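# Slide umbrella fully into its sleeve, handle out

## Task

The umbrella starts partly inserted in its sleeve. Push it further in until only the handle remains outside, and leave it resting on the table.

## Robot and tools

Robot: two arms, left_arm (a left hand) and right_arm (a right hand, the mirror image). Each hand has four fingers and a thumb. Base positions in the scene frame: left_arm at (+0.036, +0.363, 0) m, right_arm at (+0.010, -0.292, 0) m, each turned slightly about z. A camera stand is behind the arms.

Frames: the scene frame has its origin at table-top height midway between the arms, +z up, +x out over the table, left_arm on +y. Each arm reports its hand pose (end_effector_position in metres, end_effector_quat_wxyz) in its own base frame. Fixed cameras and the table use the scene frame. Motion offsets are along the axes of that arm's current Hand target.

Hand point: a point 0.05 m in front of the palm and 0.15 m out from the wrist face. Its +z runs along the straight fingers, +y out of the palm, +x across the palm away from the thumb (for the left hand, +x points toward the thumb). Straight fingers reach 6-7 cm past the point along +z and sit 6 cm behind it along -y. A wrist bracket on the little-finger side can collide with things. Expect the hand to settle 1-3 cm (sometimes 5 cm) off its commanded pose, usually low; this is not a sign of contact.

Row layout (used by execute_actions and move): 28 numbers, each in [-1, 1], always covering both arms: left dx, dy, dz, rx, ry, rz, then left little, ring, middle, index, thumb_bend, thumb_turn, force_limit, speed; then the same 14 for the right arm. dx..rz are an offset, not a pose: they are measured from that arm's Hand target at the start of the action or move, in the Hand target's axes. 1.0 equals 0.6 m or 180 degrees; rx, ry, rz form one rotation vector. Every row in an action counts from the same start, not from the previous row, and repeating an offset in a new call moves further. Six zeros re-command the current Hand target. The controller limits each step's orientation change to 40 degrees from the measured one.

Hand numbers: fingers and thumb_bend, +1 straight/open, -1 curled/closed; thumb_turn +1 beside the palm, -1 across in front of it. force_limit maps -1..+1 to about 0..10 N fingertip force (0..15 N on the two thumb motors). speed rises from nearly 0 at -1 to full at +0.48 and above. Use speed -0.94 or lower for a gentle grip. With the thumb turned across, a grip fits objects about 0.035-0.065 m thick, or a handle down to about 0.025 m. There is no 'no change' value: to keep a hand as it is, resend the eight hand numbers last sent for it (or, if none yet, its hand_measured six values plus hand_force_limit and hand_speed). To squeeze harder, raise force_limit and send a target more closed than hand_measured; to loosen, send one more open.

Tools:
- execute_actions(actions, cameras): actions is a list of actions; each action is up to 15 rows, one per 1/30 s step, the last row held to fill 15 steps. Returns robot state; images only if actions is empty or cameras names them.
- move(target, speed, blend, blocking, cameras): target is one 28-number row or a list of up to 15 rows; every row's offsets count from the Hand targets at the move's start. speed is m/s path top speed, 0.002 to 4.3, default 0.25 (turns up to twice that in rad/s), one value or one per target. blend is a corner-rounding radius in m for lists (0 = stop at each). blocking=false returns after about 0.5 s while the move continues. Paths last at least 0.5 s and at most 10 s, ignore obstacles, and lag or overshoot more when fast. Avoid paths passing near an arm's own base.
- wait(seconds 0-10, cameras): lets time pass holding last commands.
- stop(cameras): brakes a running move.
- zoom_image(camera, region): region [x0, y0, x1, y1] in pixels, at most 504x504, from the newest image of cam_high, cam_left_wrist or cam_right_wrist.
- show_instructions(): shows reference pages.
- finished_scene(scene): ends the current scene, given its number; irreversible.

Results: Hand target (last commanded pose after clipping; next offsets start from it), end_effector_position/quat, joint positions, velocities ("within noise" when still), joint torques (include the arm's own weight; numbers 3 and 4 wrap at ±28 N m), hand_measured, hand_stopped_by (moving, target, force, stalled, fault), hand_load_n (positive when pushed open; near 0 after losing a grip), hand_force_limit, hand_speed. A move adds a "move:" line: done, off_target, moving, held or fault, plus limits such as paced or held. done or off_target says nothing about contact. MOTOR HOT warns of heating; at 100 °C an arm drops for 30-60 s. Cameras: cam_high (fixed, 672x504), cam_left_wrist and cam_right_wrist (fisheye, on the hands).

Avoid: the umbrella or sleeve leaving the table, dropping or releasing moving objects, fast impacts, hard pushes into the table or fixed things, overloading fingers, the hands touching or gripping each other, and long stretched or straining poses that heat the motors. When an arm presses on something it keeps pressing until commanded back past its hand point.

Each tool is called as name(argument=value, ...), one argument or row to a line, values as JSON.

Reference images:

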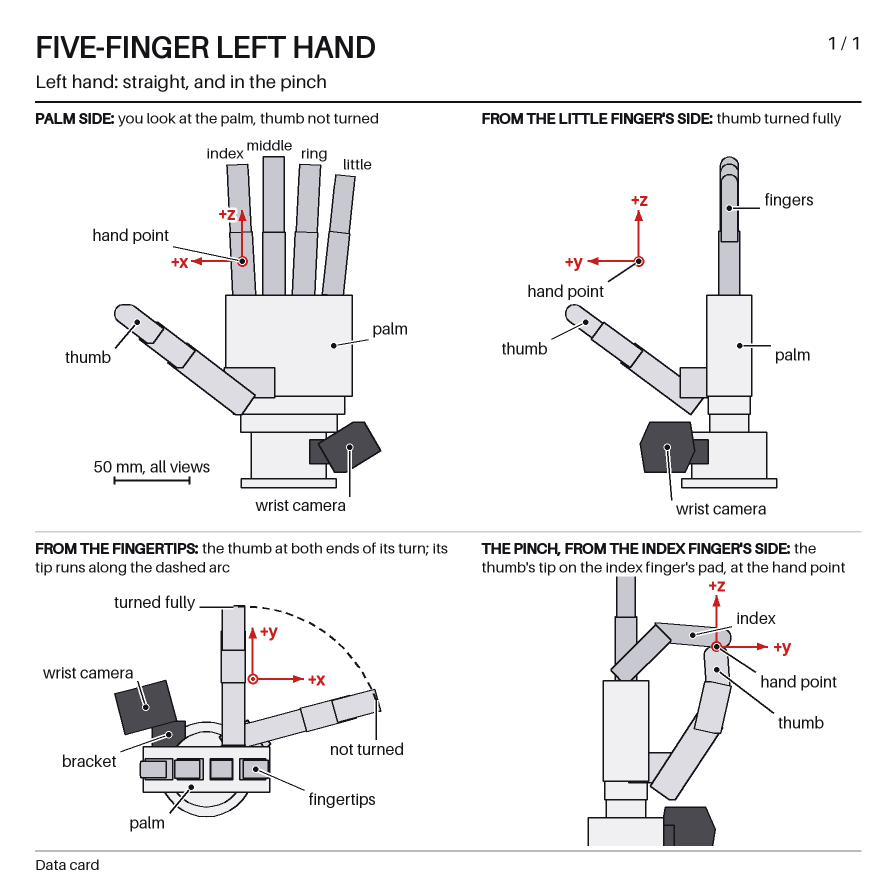

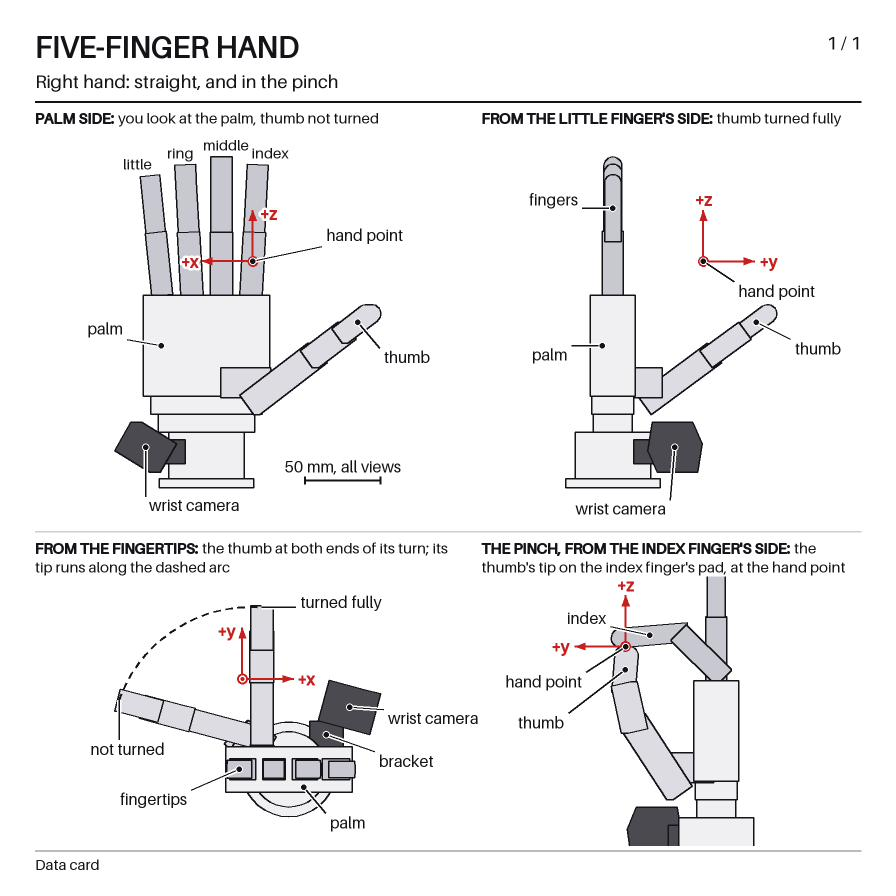

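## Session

execute_actions(
  actions=[],
)

Scene clock: 0.00 s.
left_arm: end_effector_position=(+0.5667, +0.2907, +0.3677) hand_measured=(+1.000, +1.000, +1.000, +1.000, +1.000, +1.000) hand_load_n=(+0.0, +0.0, +0.0, +0.0, +0.0, +0.0) hand_stopped_by=(target, target, target, target, target, target) hand_force_limit=0.00 hand_speed=-0.80 end_effector_quat_wxyz=(+0.504, -0.431, +0.605, -0.441) | right_arm: end_effector_position=(+0.6169, +0.2877, +0.1336) hand_measured=(+1.000, +1.000, +1.000, +1.000, +1.000, +1.000) hand_load_n=(+0.0, +0.0, +0.0, +0.0, +0.0, +0.0) hand_stopped_by=(target, target, target, target, target, target) hand_force_limit=0.00 hand_speed=-0.80 end_effector_quat_wxyz=(-0.356, +0.672, +0.282, +0.585)
Joint positions: left_arm=[0.705 1.467 1.336 -0.018 0.798 0.34] | right_arm=[0.345 1.793 0.913 0.806 -0.597 -1.463]
Joint velocities: within noise
Joint torques (N m): no reading
Heat: left arm: hottest elbow 32 °C; right arm: hottest elbow 32 °C.
Hand target: left_arm +0.5704, +0.2939, +0.3748; +0.509, -0.427, +0.604, -0.440 | right_arm +0.6238, +0.2902, +0.1509; -0.355, +0.660, +0.284, +0.598
camera_calibration:
cam_left_wrist: T_world_to_cam=[[0.0332467, -0.448886, 0.89297, -0.21801], [-0.647086, -0.690589, -0.323059, 0.682729], [0.761692, -0.567088, -0.313428, -0.036564], [0, 0, 0, 1]] pos_world=[0.476883, 0.352888, 0.403778]
cam_right_wrist: T_world_to_cam=[[0.787468, -0.606707, 0.108631, -0.328811], [-0.243289, -0.467901, -0.849635, 0.402939], [0.566308, 0.642632, -0.516062, -0.344679], [0, 0, 0, 1]] pos_world=[0.552153, 0.210546, 0.200194]

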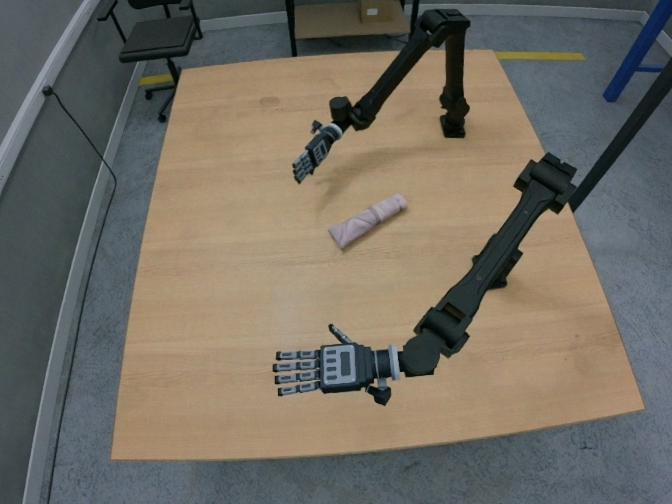

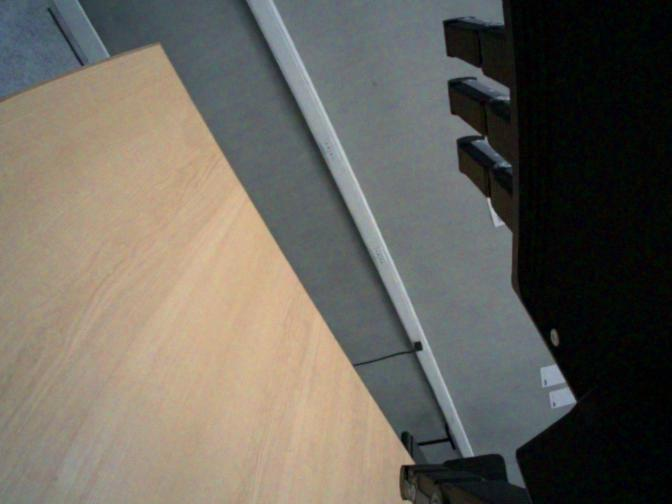

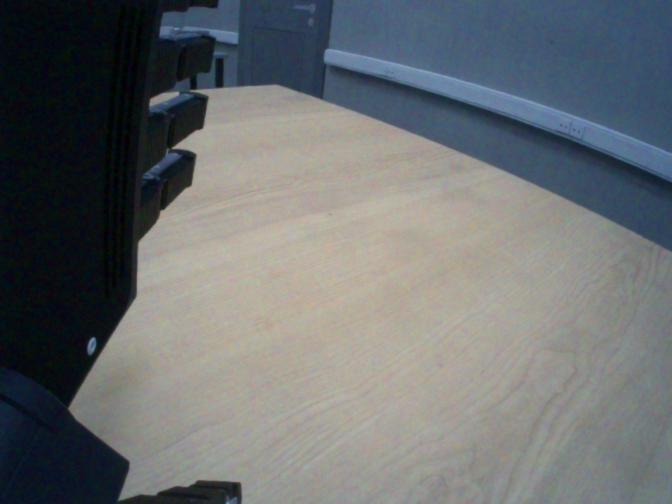

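zoom_image(
  camera="cam_high",
  region=[310, 170, 430, 260],
)

Scaled by 4.200 from the camera's 672x504 image, which has a finer 960x720 frame.

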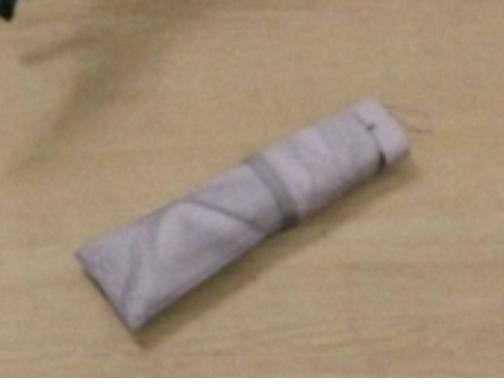

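move(
  target=[0.620,0.0724,-0.145,-0.110,0.326,0.0455,1,1,1,1,1,-1,-0.1,-0.4,0.076,-0.2195,-0.3525,-0.585,-0.139,0.581,-1,-1,-1,-1,1,-1,0,-0.3],
  speed=0.4,
  cameras=["cam_high"],
)

Scene clock: 99.73 s.
left_arm: end_effector_position=(+0.4396, -0.0444, +0.2665) hand_measured=(+1.000, +1.000, +1.000, +1.000, +1.000, -1.000) hand_load_n=(+0.0, +0.0, +0.0, +0.0, +0.0, +0.0) hand_stopped_by=(target, target, target, target, target, target) hand_force_limit=-0.10 hand_speed=-0.40 end_effector_quat_wxyz=(+0.117, -0.190, +0.863, -0.453) | right_arm: end_effector_position=(+0.3843, +0.1911, +0.2078) hand_measured=(-1.000, -1.000, -1.000, -1.000, +1.000, -1.000) hand_load_n=(+0.5, +0.0, +0.0, +0.0, -0.5, +0.0) hand_stopped_by=(target, target, target, target, target, target) hand_force_limit=0.00 hand_speed=-0.30 end_effector_quat_wxyz=(+0.012, +0.701, -0.713, -0.005)
Joint positions: left_arm=[0.197 1.356 1.304 -1.143 0.921 1.146] | right_arm=[0.346 1.593 1.507 -1.511 0.002 0.364]
Joint torques (N m): left_arm=[-1.14 -6.12 8.9 0.38 0.61 0.01] | right_arm=[-0.5 -11.87 10.92 -0.21 -0.09 0.05]
Heat: left arm: hottest elbow 43 °C; right arm: hottest elbow 37 °C.
Hand target: left_arm +0.4377, -0.0456, +0.2520; +0.101, -0.193, +0.866, -0.450 | right_arm +0.3999, +0.1942, +0.2199; +0.000, +0.695, -0.719, +0.000
Off the commanded pose: left_arm 0.015 m, 2 deg | right_arm 0.020 m, 2 deg.
move: off_target (left_arm, right_arm)
Images, in order (width x height): cam_high 672x504.

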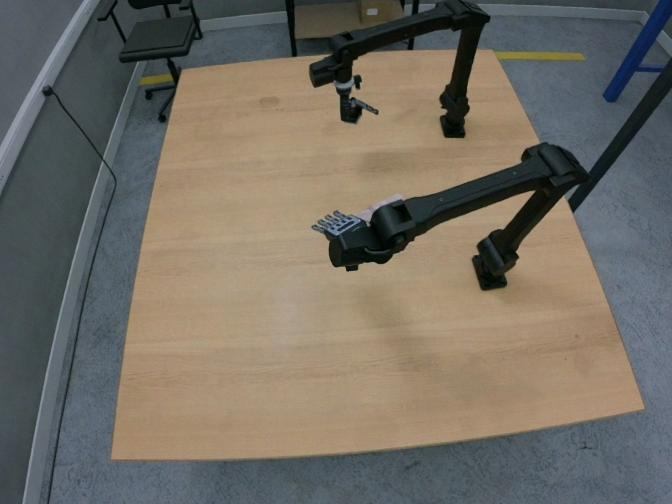

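move(
  target=[0.2945,-0.0343,0.316,0,0,0,1,1,1,1,1,-1,-0.1,-0.4,0,0,0,0,0,0,-1,-1,-1,-1,1,-1,0,-0.3],
  speed=0.3,
  cameras=["cam_high","cam_left_wrist"],
)

Scene clock: 108.90 s.
left_arm: end_effector_position=(+0.3525, -0.2699, +0.1602) hand_measured=(+1.000, +1.000, +1.000, +1.000, +1.000, -1.000) hand_load_n=(+0.0, +0.0, +0.0, +0.0, +0.0, +0.0) hand_stopped_by=(target, target, target, target, target, target) hand_force_limit=-0.10 hand_speed=-0.40 end_effector_quat_wxyz=(+0.101, -0.191, +0.868, -0.448) | right_arm: end_effector_position=(+0.3844, +0.1912, +0.2078) hand_measured=(-1.000, -1.000, -1.000, -1.000, +1.000, -1.000) hand_load_n=(+0.0, +0.0, +0.0, +0.0, +0.0, +0.0) hand_stopped_by=(target, target, target, target, target, target) hand_force_limit=0.00 hand_speed=-0.30 end_effector_quat_wxyz=(+0.012, +0.701, -0.713, -0.005)
Joint positions: left_arm=[-0.416 1.198 0.836 -0.393 0.565 0.471] | right_arm=[0.346 1.593 1.507 -1.511 0.002 0.364]
Joint torques (N m): left_arm=[-1.32 -6.07 9.06 1.76 0.25 -0.26] | right_arm=[-0.62 -12.16 10.81 -0.31 -0.11 0.08]
Heat: left arm: hottest elbow 42 °C; right arm: hottest elbow 38 °C.
Hand target: left_arm +0.3490, -0.2718, +0.1598; +0.101, -0.193, +0.866, -0.450 | right_arm +0.3999, +0.1942, +0.2199; +0.000, +0.695, -0.719, +0.000
Off the commanded pose: left_arm 0.004 m, 0 deg | right_arm 0.020 m, 2 deg.
move: off_target (right_arm)
camera_calibration:
cam_left_wrist: T_world_to_cam=[[0.0260906, -0.595732, 0.802759, -0.299902], [-0.976589, 0.156337, 0.147759, 0.35928], [-0.213525, -0.787821, -0.577707, 0.0701167], [0, 0, 0, 1]] pos_world=[0.373665, -0.17959, 0.228169]
Images, in order (width x height): cam_high 672x504, cam_left_wrist 672x504.

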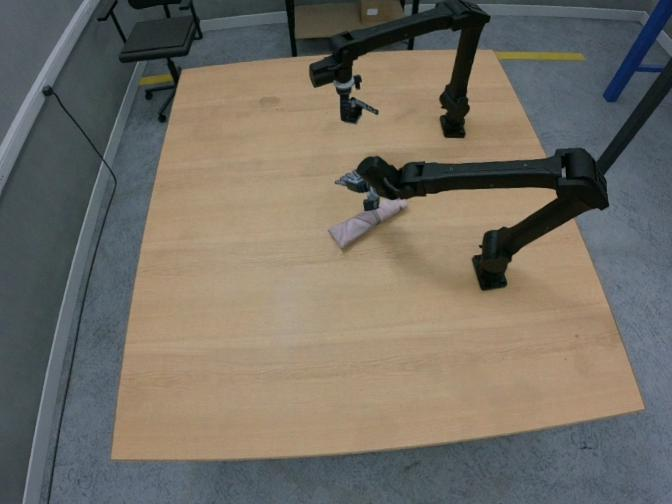

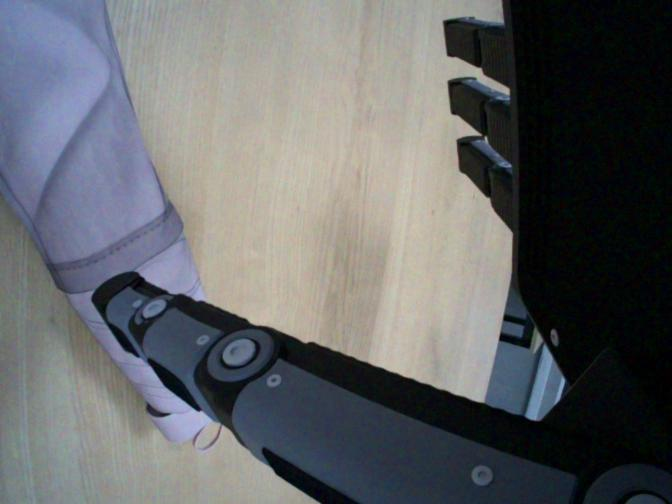

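move(
  target=[0.0064,0.192,0.114,0,0,0,1,1,1,1,1,-1,-0.1,-0.4,0,0,0,0,0,0,-1,-1,-1,-1,1,-1,0,-0.3],
  speed=0.12,
  cameras=["cam_left_wrist"],
)

Scene clock: 149.50 s.
left_arm: end_effector_position=(+0.3430, -0.2662, +0.0342) hand_measured=(+1.000, +1.000, +1.000, +1.000, +1.000, -1.000) hand_load_n=(+0.0, +0.0, +0.0, +0.0, +0.0, +0.0) hand_stopped_by=(target, target, target, target, target, target) hand_force_limit=-0.10 hand_speed=-0.40 end_effector_quat_wxyz=(+0.106, -0.188, +0.865, -0.453) | right_arm: end_effector_position=(+0.3844, +0.1912, +0.2078) hand_measured=(-1.000, -1.000, -1.000, -1.000, +1.000, -1.000) hand_load_n=(+0.0, +0.0, +0.0, +0.0, -0.5, +0.0) hand_stopped_by=(target, target, target, target, target, target) hand_force_limit=0.00 hand_speed=-0.30 end_effector_quat_wxyz=(+0.012, +0.701, -0.713, -0.005)
Joint positions: left_arm=[-0.416 1.393 0.604 0.051 0.567 0.471] | right_arm=[0.346 1.593 1.507 -1.511 0.002 0.364]
Joint torques (N m): left_arm=[-0.44 -4.6 7.24 1.85 0.46 -0.17] | right_arm=[-0.67 -12.45 10.89 -0.25 -0.1 0.06]
Heat: left arm: hottest elbow 40 °C; right arm: hottest elbow 43 °C.
Hand target: left_arm +0.3413, -0.2643, +0.0262; +0.101, -0.193, +0.866, -0.450 | right_arm +0.3999, +0.1942, +0.2199; +0.000, +0.695, -0.719, +0.000
Off the commanded pose: left_arm 0.008 m, 1 deg | right_arm 0.020 m, 2 deg.
move: off_target (right_arm)
camera_calibration:
cam_left_wrist: T_world_to_cam=[[0.0139746, -0.58893, 0.808063, -0.190485], [-0.978373, 0.158745, 0.132616, 0.369878], [-0.206377, -0.79244, -0.573974, -0.00556342], [0, 0, 0, 1]] pos_world=[0.363392, -0.175307, 0.101679]
Images, in order (width x height): cam_left_wrist 672x504.

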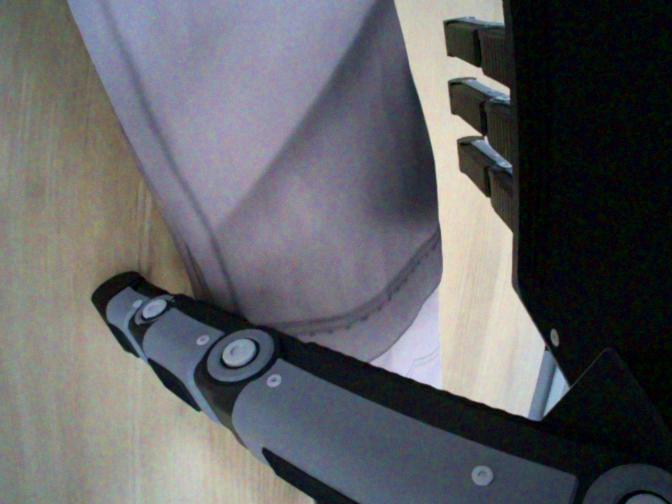

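move(
  target=[0,0,0,0,0,0,1,1,-0.9,-0.9,-0.5,-1,-0.1,-0.8,0,0,0,0,0,0,-1,-1,-1,-1,1,-1,0,-0.3],
  cameras=["cam_left_wrist"],
)

wait(
  seconds=2,
)

Scene clock: 167.53 s.
left_arm: end_effector_position=(+0.3443, -0.2671, +0.0353) hand_measured=(+1.000, +1.000, +0.152, +0.208, +0.538, -1.000) hand_load_n=(+0.0, -0.5, +4.0, +1.0, +6.0, +1.0) hand_stopped_by=(target, target, force, force, force, target) hand_force_limit=-0.10 hand_speed=-0.80 end_effector_quat_wxyz=(+0.108, -0.186, +0.864, -0.455) | right_arm: end_effector_position=(+0.3844, +0.1912, +0.2078) hand_measured=(-1.000, -1.000, -1.000, -1.000, +1.000, -1.000) hand_load_n=(+0.0, +0.0, +0.0, +0.0, -0.5, +0.0) hand_stopped_by=(target, target, target, target, target, target) hand_force_limit=0.00 hand_speed=-0.30 end_effector_quat_wxyz=(+0.012, +0.701, -0.713, -0.005)
Joint positions: left_arm=[-0.416 1.394 0.604 0.059 0.569 0.471] | right_arm=[0.346 1.593 1.507 -1.511 0.002 0.364]
Joint torques (N m): left_arm=[-0.5 -4.66 7.24 1.47 0.39 -0.17] | right_arm=[-0.91 -12.22 10.84 -0.24 -0.12 0.06]
Heat: left arm: hottest elbow 38 °C; right arm: hottest elbow 44 °C.
Hand target: left_arm +0.3412, -0.2643, +0.0261; +0.101, -0.193, +0.866, -0.450 | right_arm +0.3999, +0.1942, +0.2199; +0.000, +0.695, -0.719, +0.000
Off the commanded pose: left_arm 0.010 m, 1 deg | right_arm 0.020 m, 2 deg.
move: off_target (right_arm)
camera_calibration:
cam_left_wrist: T_world_to_cam=[[0.00759419, -0.585389, 0.810717, -0.188891], [-0.979015, 0.160756, 0.125246, 0.372119], [-0.203645, -0.794656, -0.571884, -0.00707441], [0, 0, 0, 1]] pos_world=[0.364304, -0.176017, 0.102485]
Images, in order (width x height): cam_left_wrist 672x504.

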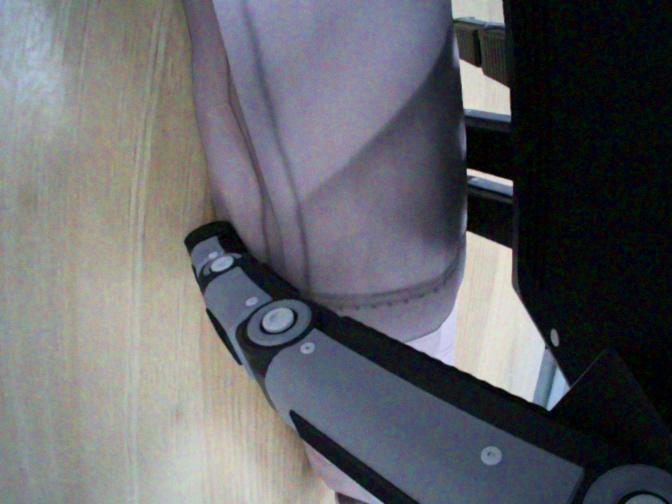

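Scene clock: 169.53 s.
left_arm: end_effector_position=(+0.3443, -0.2671, +0.0353) hand_measured=(+1.000, +1.000, +0.152, +0.208, +0.538, -1.000) hand_load_n=(+0.0, -0.5, +4.0, +0.5, +6.0, +1.0) hand_stopped_by=(target, target, force, force, force, target) hand_force_limit=-0.10 hand_speed=-0.80 end_effector_quat_wxyz=(+0.108, -0.186, +0.864, -0.455) | right_arm: end_effector_position=(+0.3844, +0.1912, +0.2078) hand_measured=(-1.000, -1.000, -1.000, -1.000, +1.000, -1.000) hand_load_n=(+0.0, +0.0, +0.0, +0.0, +0.0, +0.0) hand_stopped_by=(target, target, target, target, target, target) hand_force_limit=0.00 hand_speed=-0.30 end_effector_quat_wxyz=(+0.012, +0.701, -0.713, -0.005)
Joint positions: left_arm=[-0.416 1.394 0.604 0.059 0.569 0.471] | right_arm=[0.346 1.593 1.507 -1.511 0.002 0.364]
Joint torques (N m): left_arm=[-0.44 -4.66 7.24 1.48 0.39 -0.16] | right_arm=[-0.62 -11.99 10.96 -0.2 -0.1 0.03]
Heat: left arm: hottest elbow 38 °C; right arm: hottest elbow 44 °C.
Hand target: left_arm +0.3412, -0.2643, +0.0261; +0.101, -0.193, +0.866, -0.450 | right_arm +0.3999, +0.1942, +0.2199; +0.000, +0.695, -0.719, +0.000
Off the commanded pose: left_arm 0.010 m, 1 deg | right_arm 0.020 m, 2 deg.
wait: 2.00 s; at rest by 0.17 s

move(
  target=[-0.1177,-0.0338,0.0485,0,-0.258,-0.1807,1,1,-0.9,-0.9,-0.5,-1,-0.1,-0.8,0,0,0,0,0,0,-1,-1,-1,-1,1,-1,0,-0.3],
  speed=0.08,
  cameras=["cam_high","cam_left_wrist"],
)

Scene clock: 197.30 s.
left_arm: end_effector_position=(+0.4093, -0.2709, +0.0350) hand_measured=(+1.000, +1.000, +0.152, +0.208, +0.538, -1.000) hand_load_n=(+0.0, +0.0, -1.0, +0.0, +5.5, +0.5) hand_stopped_by=(target, target, force, force, force, target) hand_force_limit=-0.10 hand_speed=-0.80 end_effector_quat_wxyz=(+0.297, -0.572, +0.672, -0.366) | right_arm: end_effector_position=(+0.3844, +0.1912, +0.2078) hand_measured=(-1.000, -1.000, -1.000, -1.000, +1.000, -1.000) hand_load_n=(+0.0, +0.0, +0.0, +0.0, +0.0, +0.0) hand_stopped_by=(target, target, target, target, target, target) hand_force_limit=0.00 hand_speed=-0.30 end_effector_quat_wxyz=(+0.012, +0.701, -0.713, -0.005)
Joint positions: left_arm=[-0.64 1.439 0.624 0.174 -0.374 -0.29] | right_arm=[0.346 1.593 1.507 -1.511 0.002 0.364]
Joint torques (N m): left_arm=[0.26 -3.49 10.4 0.85 -0.89 -0.15] | right_arm=[-0.56 -12.28 10.92 -0.12 -0.12 0.1]
Heat: left arm: hottest elbow 37 °C; right arm: hottest elbow 45 °C.
Hand target: left_arm +0.4204, -0.2663, +0.0262; +0.303, -0.581, +0.670, -0.349 | right_arm +0.3999, +0.1942, +0.2199; +0.000, +0.695, -0.719, +0.000
Off the commanded pose: left_arm 0.015 m, 2 deg | right_arm 0.020 m, 2 deg.
move: off_target (left_arm, right_arm)
camera_calibration:
cam_left_wrist: T_world_to_cam=[[0.486258, -0.29567, 0.822273, -0.309107], [-0.688601, -0.708971, 0.152281, 0.0809756], [0.537943, -0.640266, -0.548341, -0.259438], [0, 0, 0, 1]] pos_world=[0.345629, -0.200094, 0.099579]
Images, in order (width x height): cam_high 672x504, cam_left_wrist 672x504.

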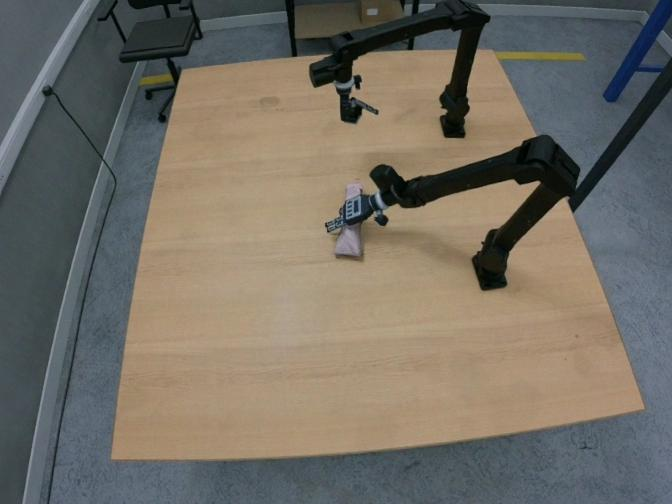

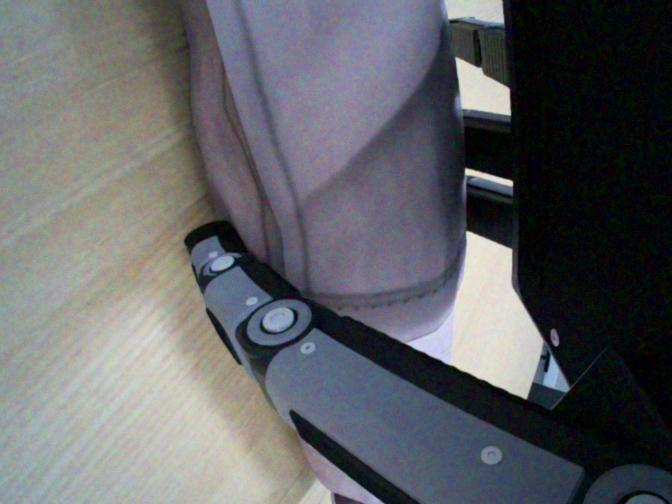

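zoom_image(
  camera="cam_high",
  region=[310, 170, 400, 270],
)

Scaled by 5.040 from the camera's 672x504 image, which has a finer 960x720 frame.

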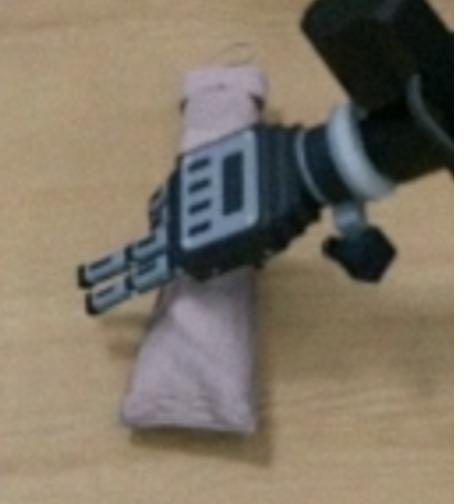

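move(
  target=[0,0,0,0,0,0,1,1,-0.9,-0.9,-0.5,-1,-0.1,-0.8,-0.034,0.028,0.3467,0,0,0.014,-1,-1,-1,-1,1,-1,0,-0.3],
  speed=0.15,
  cameras=["cam_high","cam_right_wrist"],
)

Scene clock: 223.37 s.
left_arm: end_effector_position=(+0.4092, -0.2709, +0.0349) hand_measured=(+1.000, +1.000, +0.152, +0.208, +0.538, -1.000) hand_load_n=(+0.0, +0.0, -1.0, +0.0, +5.5, +0.0) hand_stopped_by=(target, target, force, force, force, target) hand_force_limit=-0.10 hand_speed=-0.80 end_effector_quat_wxyz=(+0.296, -0.572, +0.672, -0.366) | right_arm: end_effector_position=(+0.3842, +0.2094, +0.0171) hand_measured=(-1.000, -1.000, -1.000, -1.000, +1.000, -1.000) hand_load_n=(+0.0, +0.0, +0.0, +0.0, +0.5, +0.0) hand_stopped_by=(target, target, target, target, target, target) hand_force_limit=0.00 hand_speed=-0.30 end_effector_quat_wxyz=(+0.001, +0.678, -0.735, +0.001)
Joint positions: left_arm=[-0.64 1.439 0.624 0.174 -0.374 -0.291] | right_arm=[0.377 1.743 1.172 -1 0.002 0.457]
Joint torques (N m): left_arm=[0.26 -3.49 10.39 0.83 -0.89 -0.14] | right_arm=[1.03 -13.16 5.75 0.75 -0.12 0.06]
Heat: left arm: hottest elbow 39 °C; right arm: hottest elbow 46 °C.
Hand target: left_arm +0.4204, -0.2663, +0.0261; +0.303, -0.581, +0.670, -0.349 | right_arm +0.3837, +0.2152, +0.0119; +0.000, +0.680, -0.734, +0.000
Off the commanded pose: left_arm 0.015 m, 2 deg | right_arm 0.008 m, 0 deg.
move: off_target (left_arm)
camera_calibration:
cam_right_wrist: T_world_to_cam=[[-0.983915, -0.174976, 0.0359824, 0.411011], [-0.138238, 0.873375, 0.467018, -0.133045], [-0.113143, 0.454532, -0.883515, 0.0839668], [0, 0, 0, 1]] pos_world=[0.395508, 0.149949, 0.121531]
Images, in order (width x height): cam_high 672x504, cam_right_wrist 672x504.

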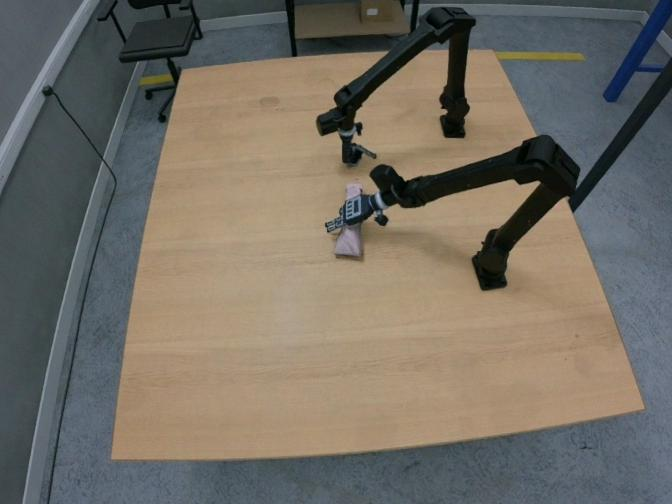

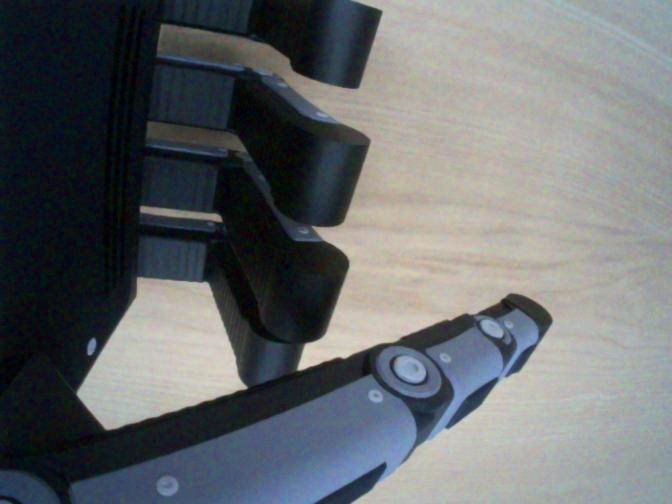

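zoom_image(
  camera="cam_high",
  region=[310, 110, 410, 220],
)

Scaled by 4.582 from the camera's 672x504 image, which has a finer 960x720 frame.

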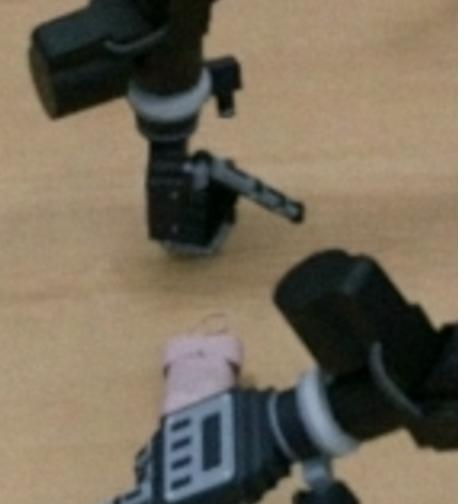

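move(
  target=[0,0,0,0,0,0,1,1,-0.9,-0.9,-0.5,-1,-0.1,-0.8,-0.15,0,0,0,0,0,-1,-1,-1,-1,1,-1,0,-0.3],
  speed=0.06,
  cameras=["cam_high","cam_left_wrist"],
)

Scene clock: 241.27 s.
left_arm: end_effector_position=(+0.4093, -0.2708, +0.0350) hand_measured=(+1.000, +1.000, +0.152, +0.208, +0.538, -1.000) hand_load_n=(+0.0, +0.0, -1.0, +0.0, +5.5, +0.5) hand_stopped_by=(target, target, force, force, force, target) hand_force_limit=-0.10 hand_speed=-0.80 end_effector_quat_wxyz=(+0.296, -0.572, +0.671, -0.366) | right_arm: end_effector_position=(+0.3778, +0.2916, +0.0062) hand_measured=(-1.000, -1.000, -1.000, -1.000, +1.000, -1.000) hand_load_n=(+0.0, +0.0, +0.0, +0.0, +0.0, +0.0) hand_stopped_by=(target, target, target, target, target, target) hand_force_limit=0.00 hand_speed=-0.30 end_effector_quat_wxyz=(+0.009, +0.679, -0.734, -0.002)
Joint positions: left_arm=[-0.64 1.439 0.624 0.174 -0.375 -0.292] | right_arm=[0.533 1.838 1.274 -1.026 0.001 0.61]
Joint torques (N m): left_arm=[0.26 -3.49 10.4 0.83 -0.88 -0.13] | right_arm=[0.79 -14.33 9.36 -0.14 -0.05 0.06]
Heat: left arm: hottest elbow 40 °C; right arm: hottest elbow 43 °C.
Hand target: left_arm +0.4204, -0.2663, +0.0262; +0.303, -0.581, +0.670, -0.349 | right_arm +0.3907, +0.3050, +0.0121; +0.000, +0.680, -0.734, +0.000
Off the commanded pose: left_arm 0.015 m, 2 deg | right_arm 0.019 m, 1 deg.
move: off_target (left_arm, right_arm)
camera_calibration:
cam_left_wrist: T_world_to_cam=[[0.486958, -0.294401, 0.822314, -0.309099], [-0.687688, -0.709667, 0.153163, 0.0804317], [0.538477, -0.640079, -0.548034, -0.259617], [0, 0, 0, 1]] pos_world=[0.345628, -0.200095, 0.0995786]
Images, in order (width x height): cam_high 672x504, cam_left_wrist 672x504.

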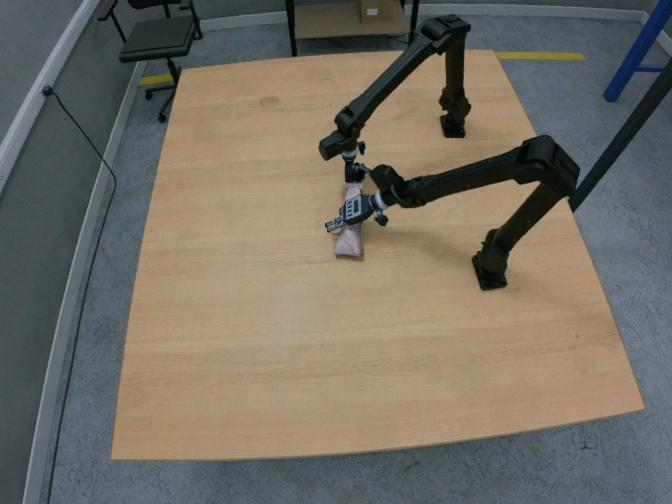

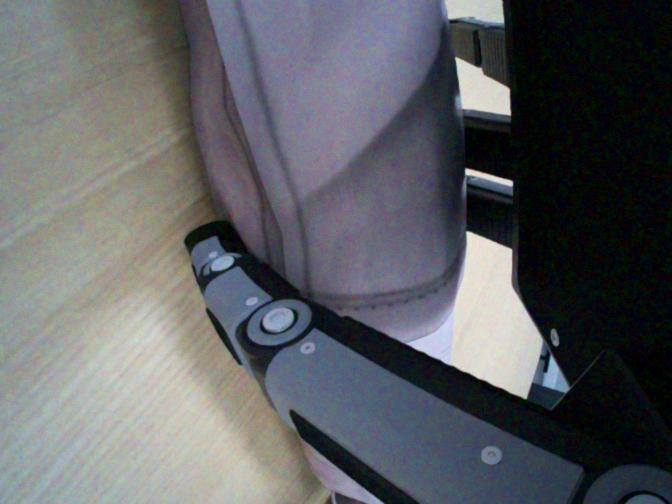

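zoom_image(
  camera="cam_high",
  region=[310, 140, 410, 270],
)

Scaled by 3.877 from the camera's 672x504 image, which has a finer 960x720 frame.

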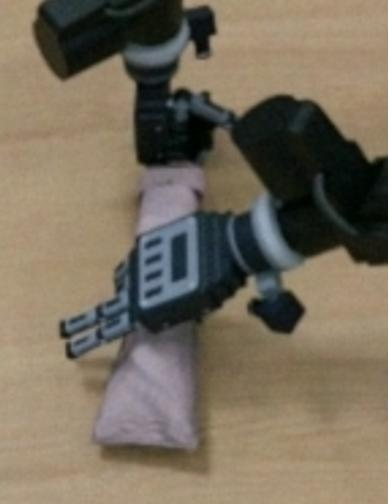

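move(
  target=[0,0,0,0,0,0,1,1,-0.9,-0.9,-0.5,-1,-0.1,-0.8,-0.1,0,0,0,0,0,-1,-1,-1,-1,1,-1,0,-0.3],
  speed=0.05,
  cameras=["cam_high","cam_left_wrist"],
)

zoom_image(
  camera="cam_high",
  region=[310, 140, 410, 270],
)

Scene clock: 264.47 s.
left_arm: end_effector_position=(+0.4144, -0.2639, +0.0346) hand_measured=(+1.000, +1.000, +0.152, +0.208, +0.538, -1.000) hand_load_n=(+0.0, +0.0, +1.0, +0.5, +5.5, -3.0) hand_stopped_by=(target, target, force, force, force, target) hand_force_limit=-0.10 hand_speed=-0.80 end_effector_quat_wxyz=(+0.306, -0.579, +0.665, -0.360) | right_arm: end_effector_position=(+0.3887, +0.3273, +0.0073) hand_measured=(-1.000, -1.000, -1.000, -1.000, +1.000, -1.000) hand_load_n=(+0.0, +0.0, +0.5, +0.0, +0.0, +0.0) hand_stopped_by=(target, target, target, target, target, target) hand_force_limit=0.00 hand_speed=-0.30 end_effector_quat_wxyz=(-0.021, -0.668, +0.744, -0.005)
Joint positions: left_arm=[-0.63 1.443 0.626 0.174 -0.395 -0.293] | right_arm=[0.584 1.908 1.386 -1.09 0.015 0.692]
Joint torques (N m): left_arm=[-0.44 -3.72 10.24 0.84 -0.1 -0.11] | right_arm=[3.31 -14.92 10.41 0.35 -0.61 0.11]
Heat: left arm: hottest elbow 41 °C; right arm: hottest elbow 44 °C.
Hand target: left_arm +0.4204, -0.2664, +0.0262; +0.303, -0.581, +0.670, -0.349 | right_arm +0.3953, +0.3649, +0.0121; +0.000, -0.679, +0.734, +0.000
Off the commanded pose: left_arm 0.011 m, 2 deg | right_arm 0.038 m, 3 deg.
move: off_target (left_arm, right_arm)
camera_calibration:
cam_left_wrist: T_world_to_cam=[[0.48994, -0.289224, 0.82238, -0.309135], [-0.669492, -0.729031, 0.142462, 0.0765999], [0.558337, -0.620374, -0.550814, -0.261124], [0, 0, 0, 1]] pos_world=[0.348536, -0.19556, 0.0994834]
Images, in order (width x height): cam_high 672x504, cam_left_wrist 672x504.

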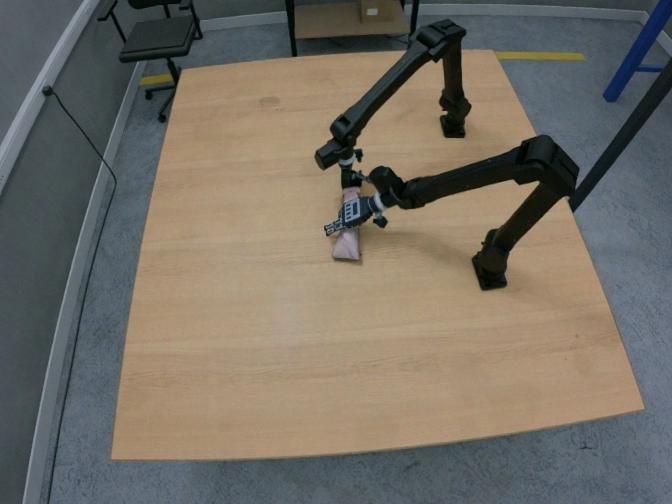

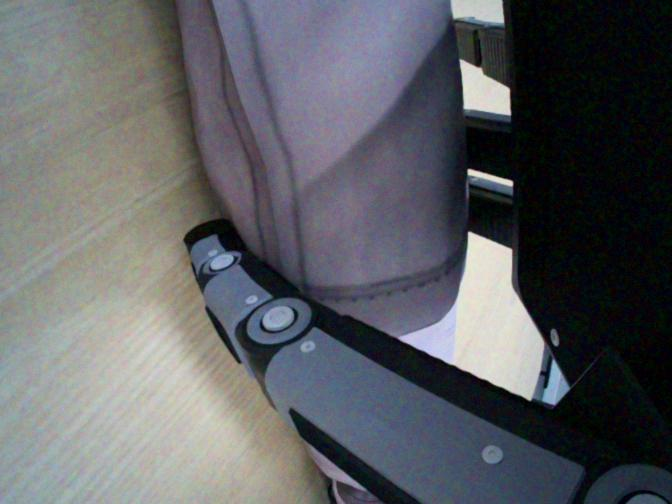

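Scaled by 3.877 from the camera's 672x504 image, which has a finer 960x720 frame.

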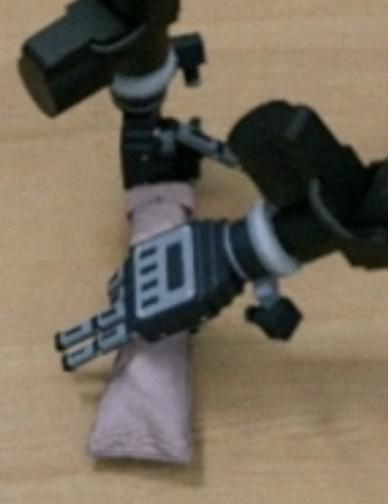

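move(
  target=[0,0,0,0,0,0,1,1,-0.9,-0.9,-0.5,-1,-0.1,-0.8,-0.06,0.012,0,0,0,0,-1,-1,-1,-1,1,-1,0,-0.3],
  speed=0.05,
  cameras=["cam_high","cam_left_wrist"],
)

zoom_image(
  camera="cam_high",
  region=[310, 140, 410, 270],
)

Scene clock: 277.23 s.
left_arm: end_effector_position=(+0.4143, -0.2636, +0.0345) hand_measured=(+1.000, +1.000, +0.152, +0.208, +0.540, -1.000) hand_load_n=(+0.0, +0.0, +2.5, +0.0, +8.0, -3.5) hand_stopped_by=(target, target, force, force, force, target) hand_force_limit=-0.10 hand_speed=-0.80 end_effector_quat_wxyz=(+0.307, -0.577, +0.666, -0.359) | right_arm: end_effector_position=(+0.3891, +0.3603, +0.0055) hand_measured=(-1.000, -1.000, -1.000, -1.000, +1.000, -1.000) hand_load_n=(+0.0, +0.0, +0.0, +0.0, +0.0, +0.0) hand_stopped_by=(target, target, target, target, target, target) hand_force_limit=0.00 hand_speed=-0.30 end_effector_quat_wxyz=(-0.023, -0.665, +0.747, -0.009)
Joint positions: left_arm=[-0.63 1.443 0.626 0.174 -0.395 -0.287] | right_arm=[0.636 1.954 1.455 -1.117 0.022 0.752]
Joint torques (N m): left_arm=[-0.44 -3.72 10.24 0.83 -0.11 -0.17] | right_arm=[3.96 -15.97 10.4 0.43 -0.83 0.08]
Heat: left arm: hottest elbow 39 °C; right arm: hottest elbow 45 °C.
Hand target: left_arm +0.4204, -0.2664, +0.0262; +0.303, -0.581, +0.670, -0.349 | right_arm +0.3908, +0.4012, +0.0120; +0.000, -0.679, +0.734, +0.000
Off the commanded pose: left_arm 0.011 m, 1 deg | right_arm 0.042 m, 4 deg.
move: off_target (left_arm, right_arm)
camera_calibration:
cam_left_wrist: T_world_to_cam=[[0.488443, -0.294604, 0.82136, -0.309636], [-0.671861, -0.7276, 0.138565, 0.0782983], [0.5568, -0.619521, -0.553324, -0.260044], [0, 0, 0, 1]] pos_world=[0.348637, -0.195353, 0.0995845]
Images, in order (width x height): cam_high 672x504, cam_left_wrist 672x504.

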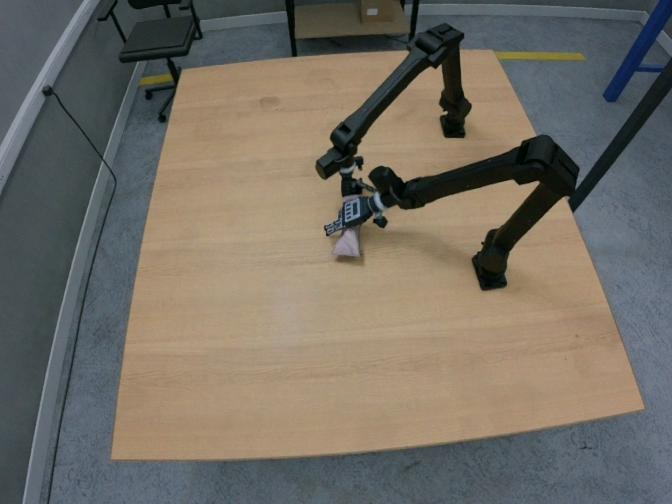

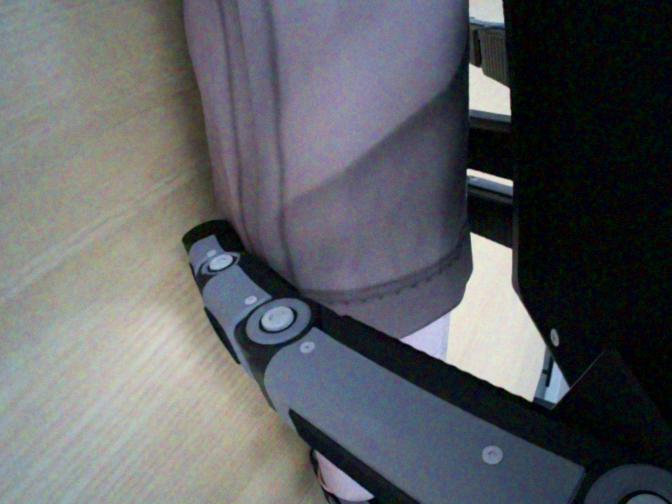

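Scaled by 3.877 from the camera's 672x504 image, which has a finer 960x720 frame.

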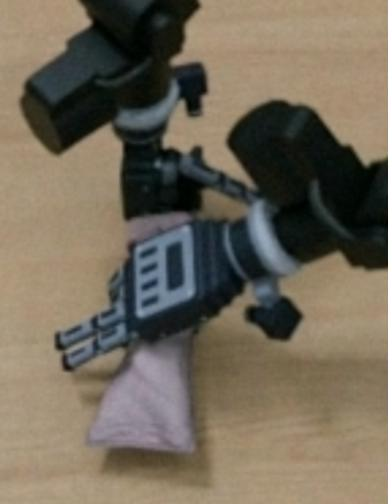

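move(
  target=[0,0,0,0,0,0,1,1,-0.9,-0.9,-0.5,-1,-0.1,-0.8,-0.035,0.004,0,0,0,0,-1,-1,-1,-1,1,-1,0,-0.3],
  speed=0.04,
  cameras=["cam_high","cam_left_wrist"],
)

zoom_image(
  camera="cam_left_wrist",
  region=[180, 200, 520, 504],
)

Scene clock: 286.60 s.
left_arm: end_effector_position=(+0.4143, -0.2635, +0.0344) hand_measured=(+1.000, +1.000, +0.152, +0.208, +0.540, -1.000) hand_load_n=(+0.0, +0.0, +2.5, +0.5, +7.0, -0.5) hand_stopped_by=(target, target, force, force, force, target) hand_force_limit=-0.10 hand_speed=-0.80 end_effector_quat_wxyz=(+0.307, -0.577, +0.667, -0.359) | right_arm: end_effector_position=(+0.3870, +0.3960, +0.0083) hand_measured=(-1.000, -1.000, -1.000, -1.000, +1.000, -1.000) hand_load_n=(+0.0, +0.0, +0.0, +0.0, +0.0, +0.0) hand_stopped_by=(target, target, target, target, target, target) hand_force_limit=0.00 hand_speed=-0.30 end_effector_quat_wxyz=(-0.012, -0.671, +0.741, -0.005)
Joint positions: left_arm=[-0.63 1.443 0.626 0.174 -0.395 -0.286] | right_arm=[0.686 1.987 1.517 -1.125 0.012 0.784]
Joint torques (N m): left_arm=[-0.5 -3.78 10.24 0.84 -0.11 -0.18] | right_arm=[2.08 -17.03 10 0.1 -0.46 0.09]
Heat: left arm: hottest elbow 39 °C; right arm: hottest elbow 46 °C.
Hand target: left_arm +0.4204, -0.2664, +0.0262; +0.303, -0.581, +0.670, -0.349 | right_arm +0.3901, +0.4224, +0.0121; +0.000, -0.679, +0.734, +0.000
Off the commanded pose: left_arm 0.011 m, 1 deg | right_arm 0.027 m, 2 deg.
move: off_target (left_arm, right_arm)
camera_calibration:
cam_left_wrist: T_world_to_cam=[[0.488173, -0.295672, 0.821137, -0.309698], [-0.672312, -0.727329, 0.137801, 0.0786582], [0.556493, -0.61933, -0.553846, -0.259785], [0, 0, 0, 1]] pos_world=[0.348638, -0.195251, 0.0995848]
Images, in order (width x height): cam_high 672x504, cam_left_wrist 672x504.

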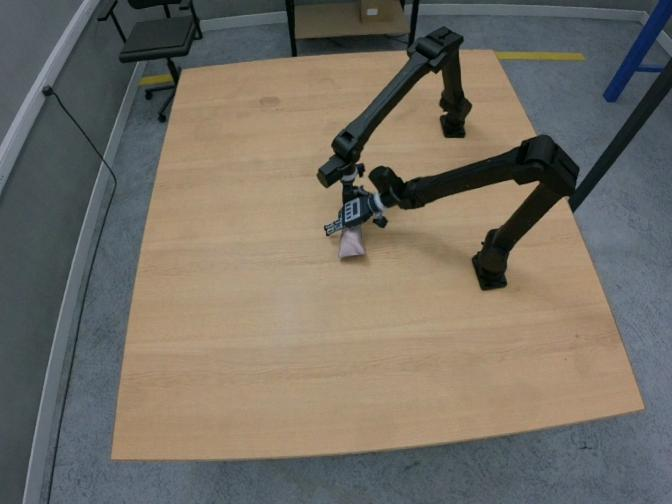

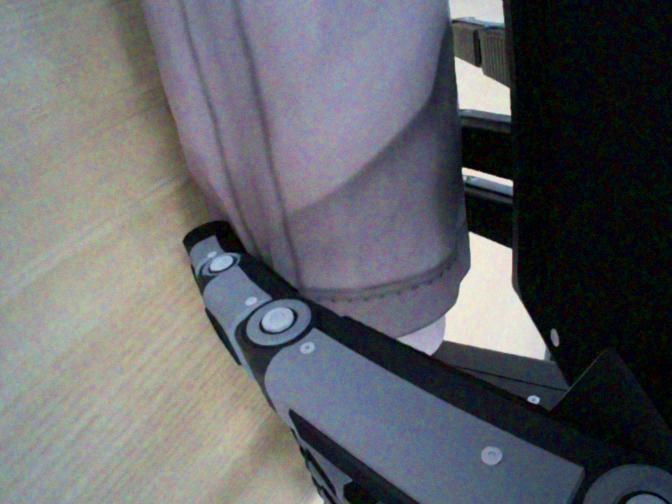

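Scaled by 1.482 from the camera's 672x504 image, which has a finer 960x720 frame.

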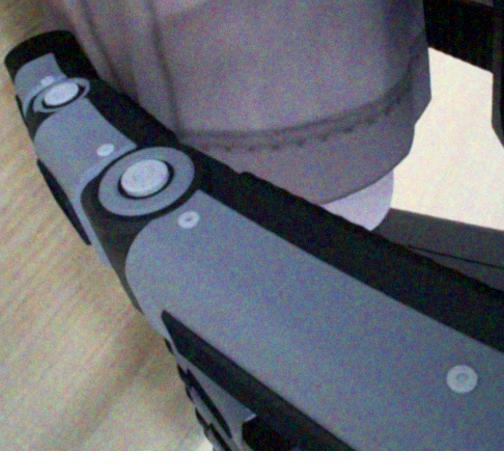

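move(
  target=[0,0,0,0,0,0,1,1,-0.9,-0.9,-0.5,-1,-0.1,-0.8,0.2,0,0,0,0,0,-1,-1,-1,-1,1,-1,0,-0.3],
  speed=0.15,
  cameras=["cam_high","cam_left_wrist"],
)

zoom_image(
  camera="cam_high",
  region=[310, 140, 410, 270],
)

Scene clock: 298.20 s.
left_arm: end_effector_position=(+0.4144, -0.2634, +0.0344) hand_measured=(+1.000, +1.000, +0.152, +0.208, +0.540, -1.000) hand_load_n=(-0.5, +0.0, +2.5, +0.0, +6.5, +2.0) hand_stopped_by=(target, target, force, force, force, target) hand_force_limit=-0.10 hand_speed=-0.80 end_effector_quat_wxyz=(+0.307, -0.577, +0.666, -0.359) | right_arm: end_effector_position=(+0.3773, +0.3042, +0.0031) hand_measured=(-1.000, -1.000, -1.000, -1.000, +1.000, -1.000) hand_load_n=(-0.5, +0.5, +0.0, -0.5, +0.0, +0.0) hand_stopped_by=(target, target, target, target, target, target) hand_force_limit=0.00 hand_speed=-0.30 end_effector_quat_wxyz=(+0.014, +0.679, -0.734, -0.003)
Joint positions: left_arm=[-0.63 1.443 0.626 0.174 -0.395 -0.286] | right_arm=[0.554 1.862 1.301 -1.038 0 0.633]
Joint torques (N m): left_arm=[-0.5 -3.72 10.22 0.83 -0.09 -0.19] | right_arm=[-0.56 -18.32 5.16 0.49 -0.01 -0.1]
Heat: left arm: hottest elbow 39 °C; right arm: hottest elbow 46 °C.
Hand target: left_arm +0.4204, -0.2664, +0.0263; +0.303, -0.581, +0.670, -0.349 | right_arm +0.3810, +0.3027, +0.0119; +0.000, +0.679, -0.734, +0.000
Off the commanded pose: left_arm 0.011 m, 1 deg | right_arm 0.010 m, 2 deg.
move: off_target (left_arm)
camera_calibration:
cam_left_wrist: T_world_to_cam=[[0.488137, -0.295603, 0.821183, -0.309677], [-0.672109, -0.72755, 0.137625, 0.0785625], [0.556769, -0.619104, -0.553821, -0.25984], [0, 0, 0, 1]] pos_world=[0.348638, -0.195251, 0.0995849]
Images, in order (width x height): cam_high 672x504, cam_left_wrist 672x504.

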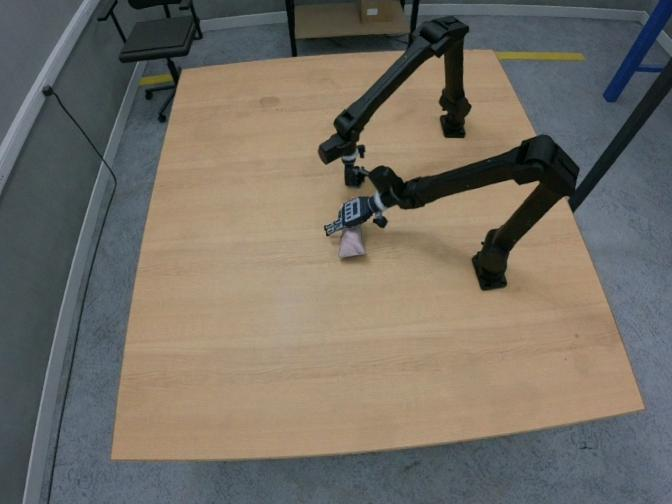

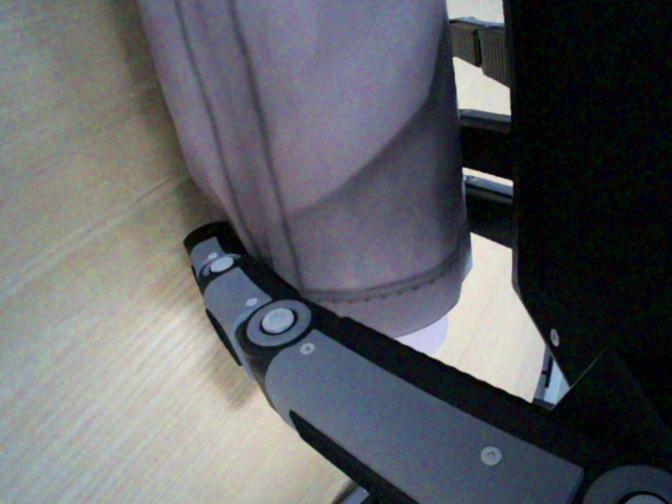

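Scaled by 3.877 from the camera's 672x504 image, which has a finer 960x720 frame.

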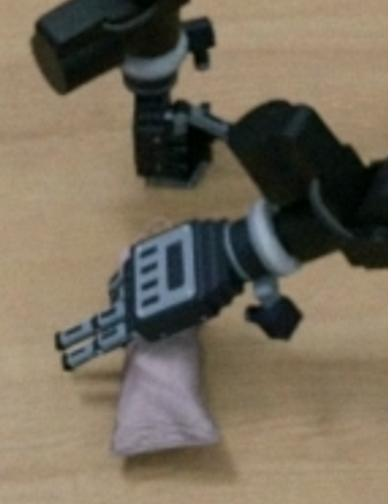

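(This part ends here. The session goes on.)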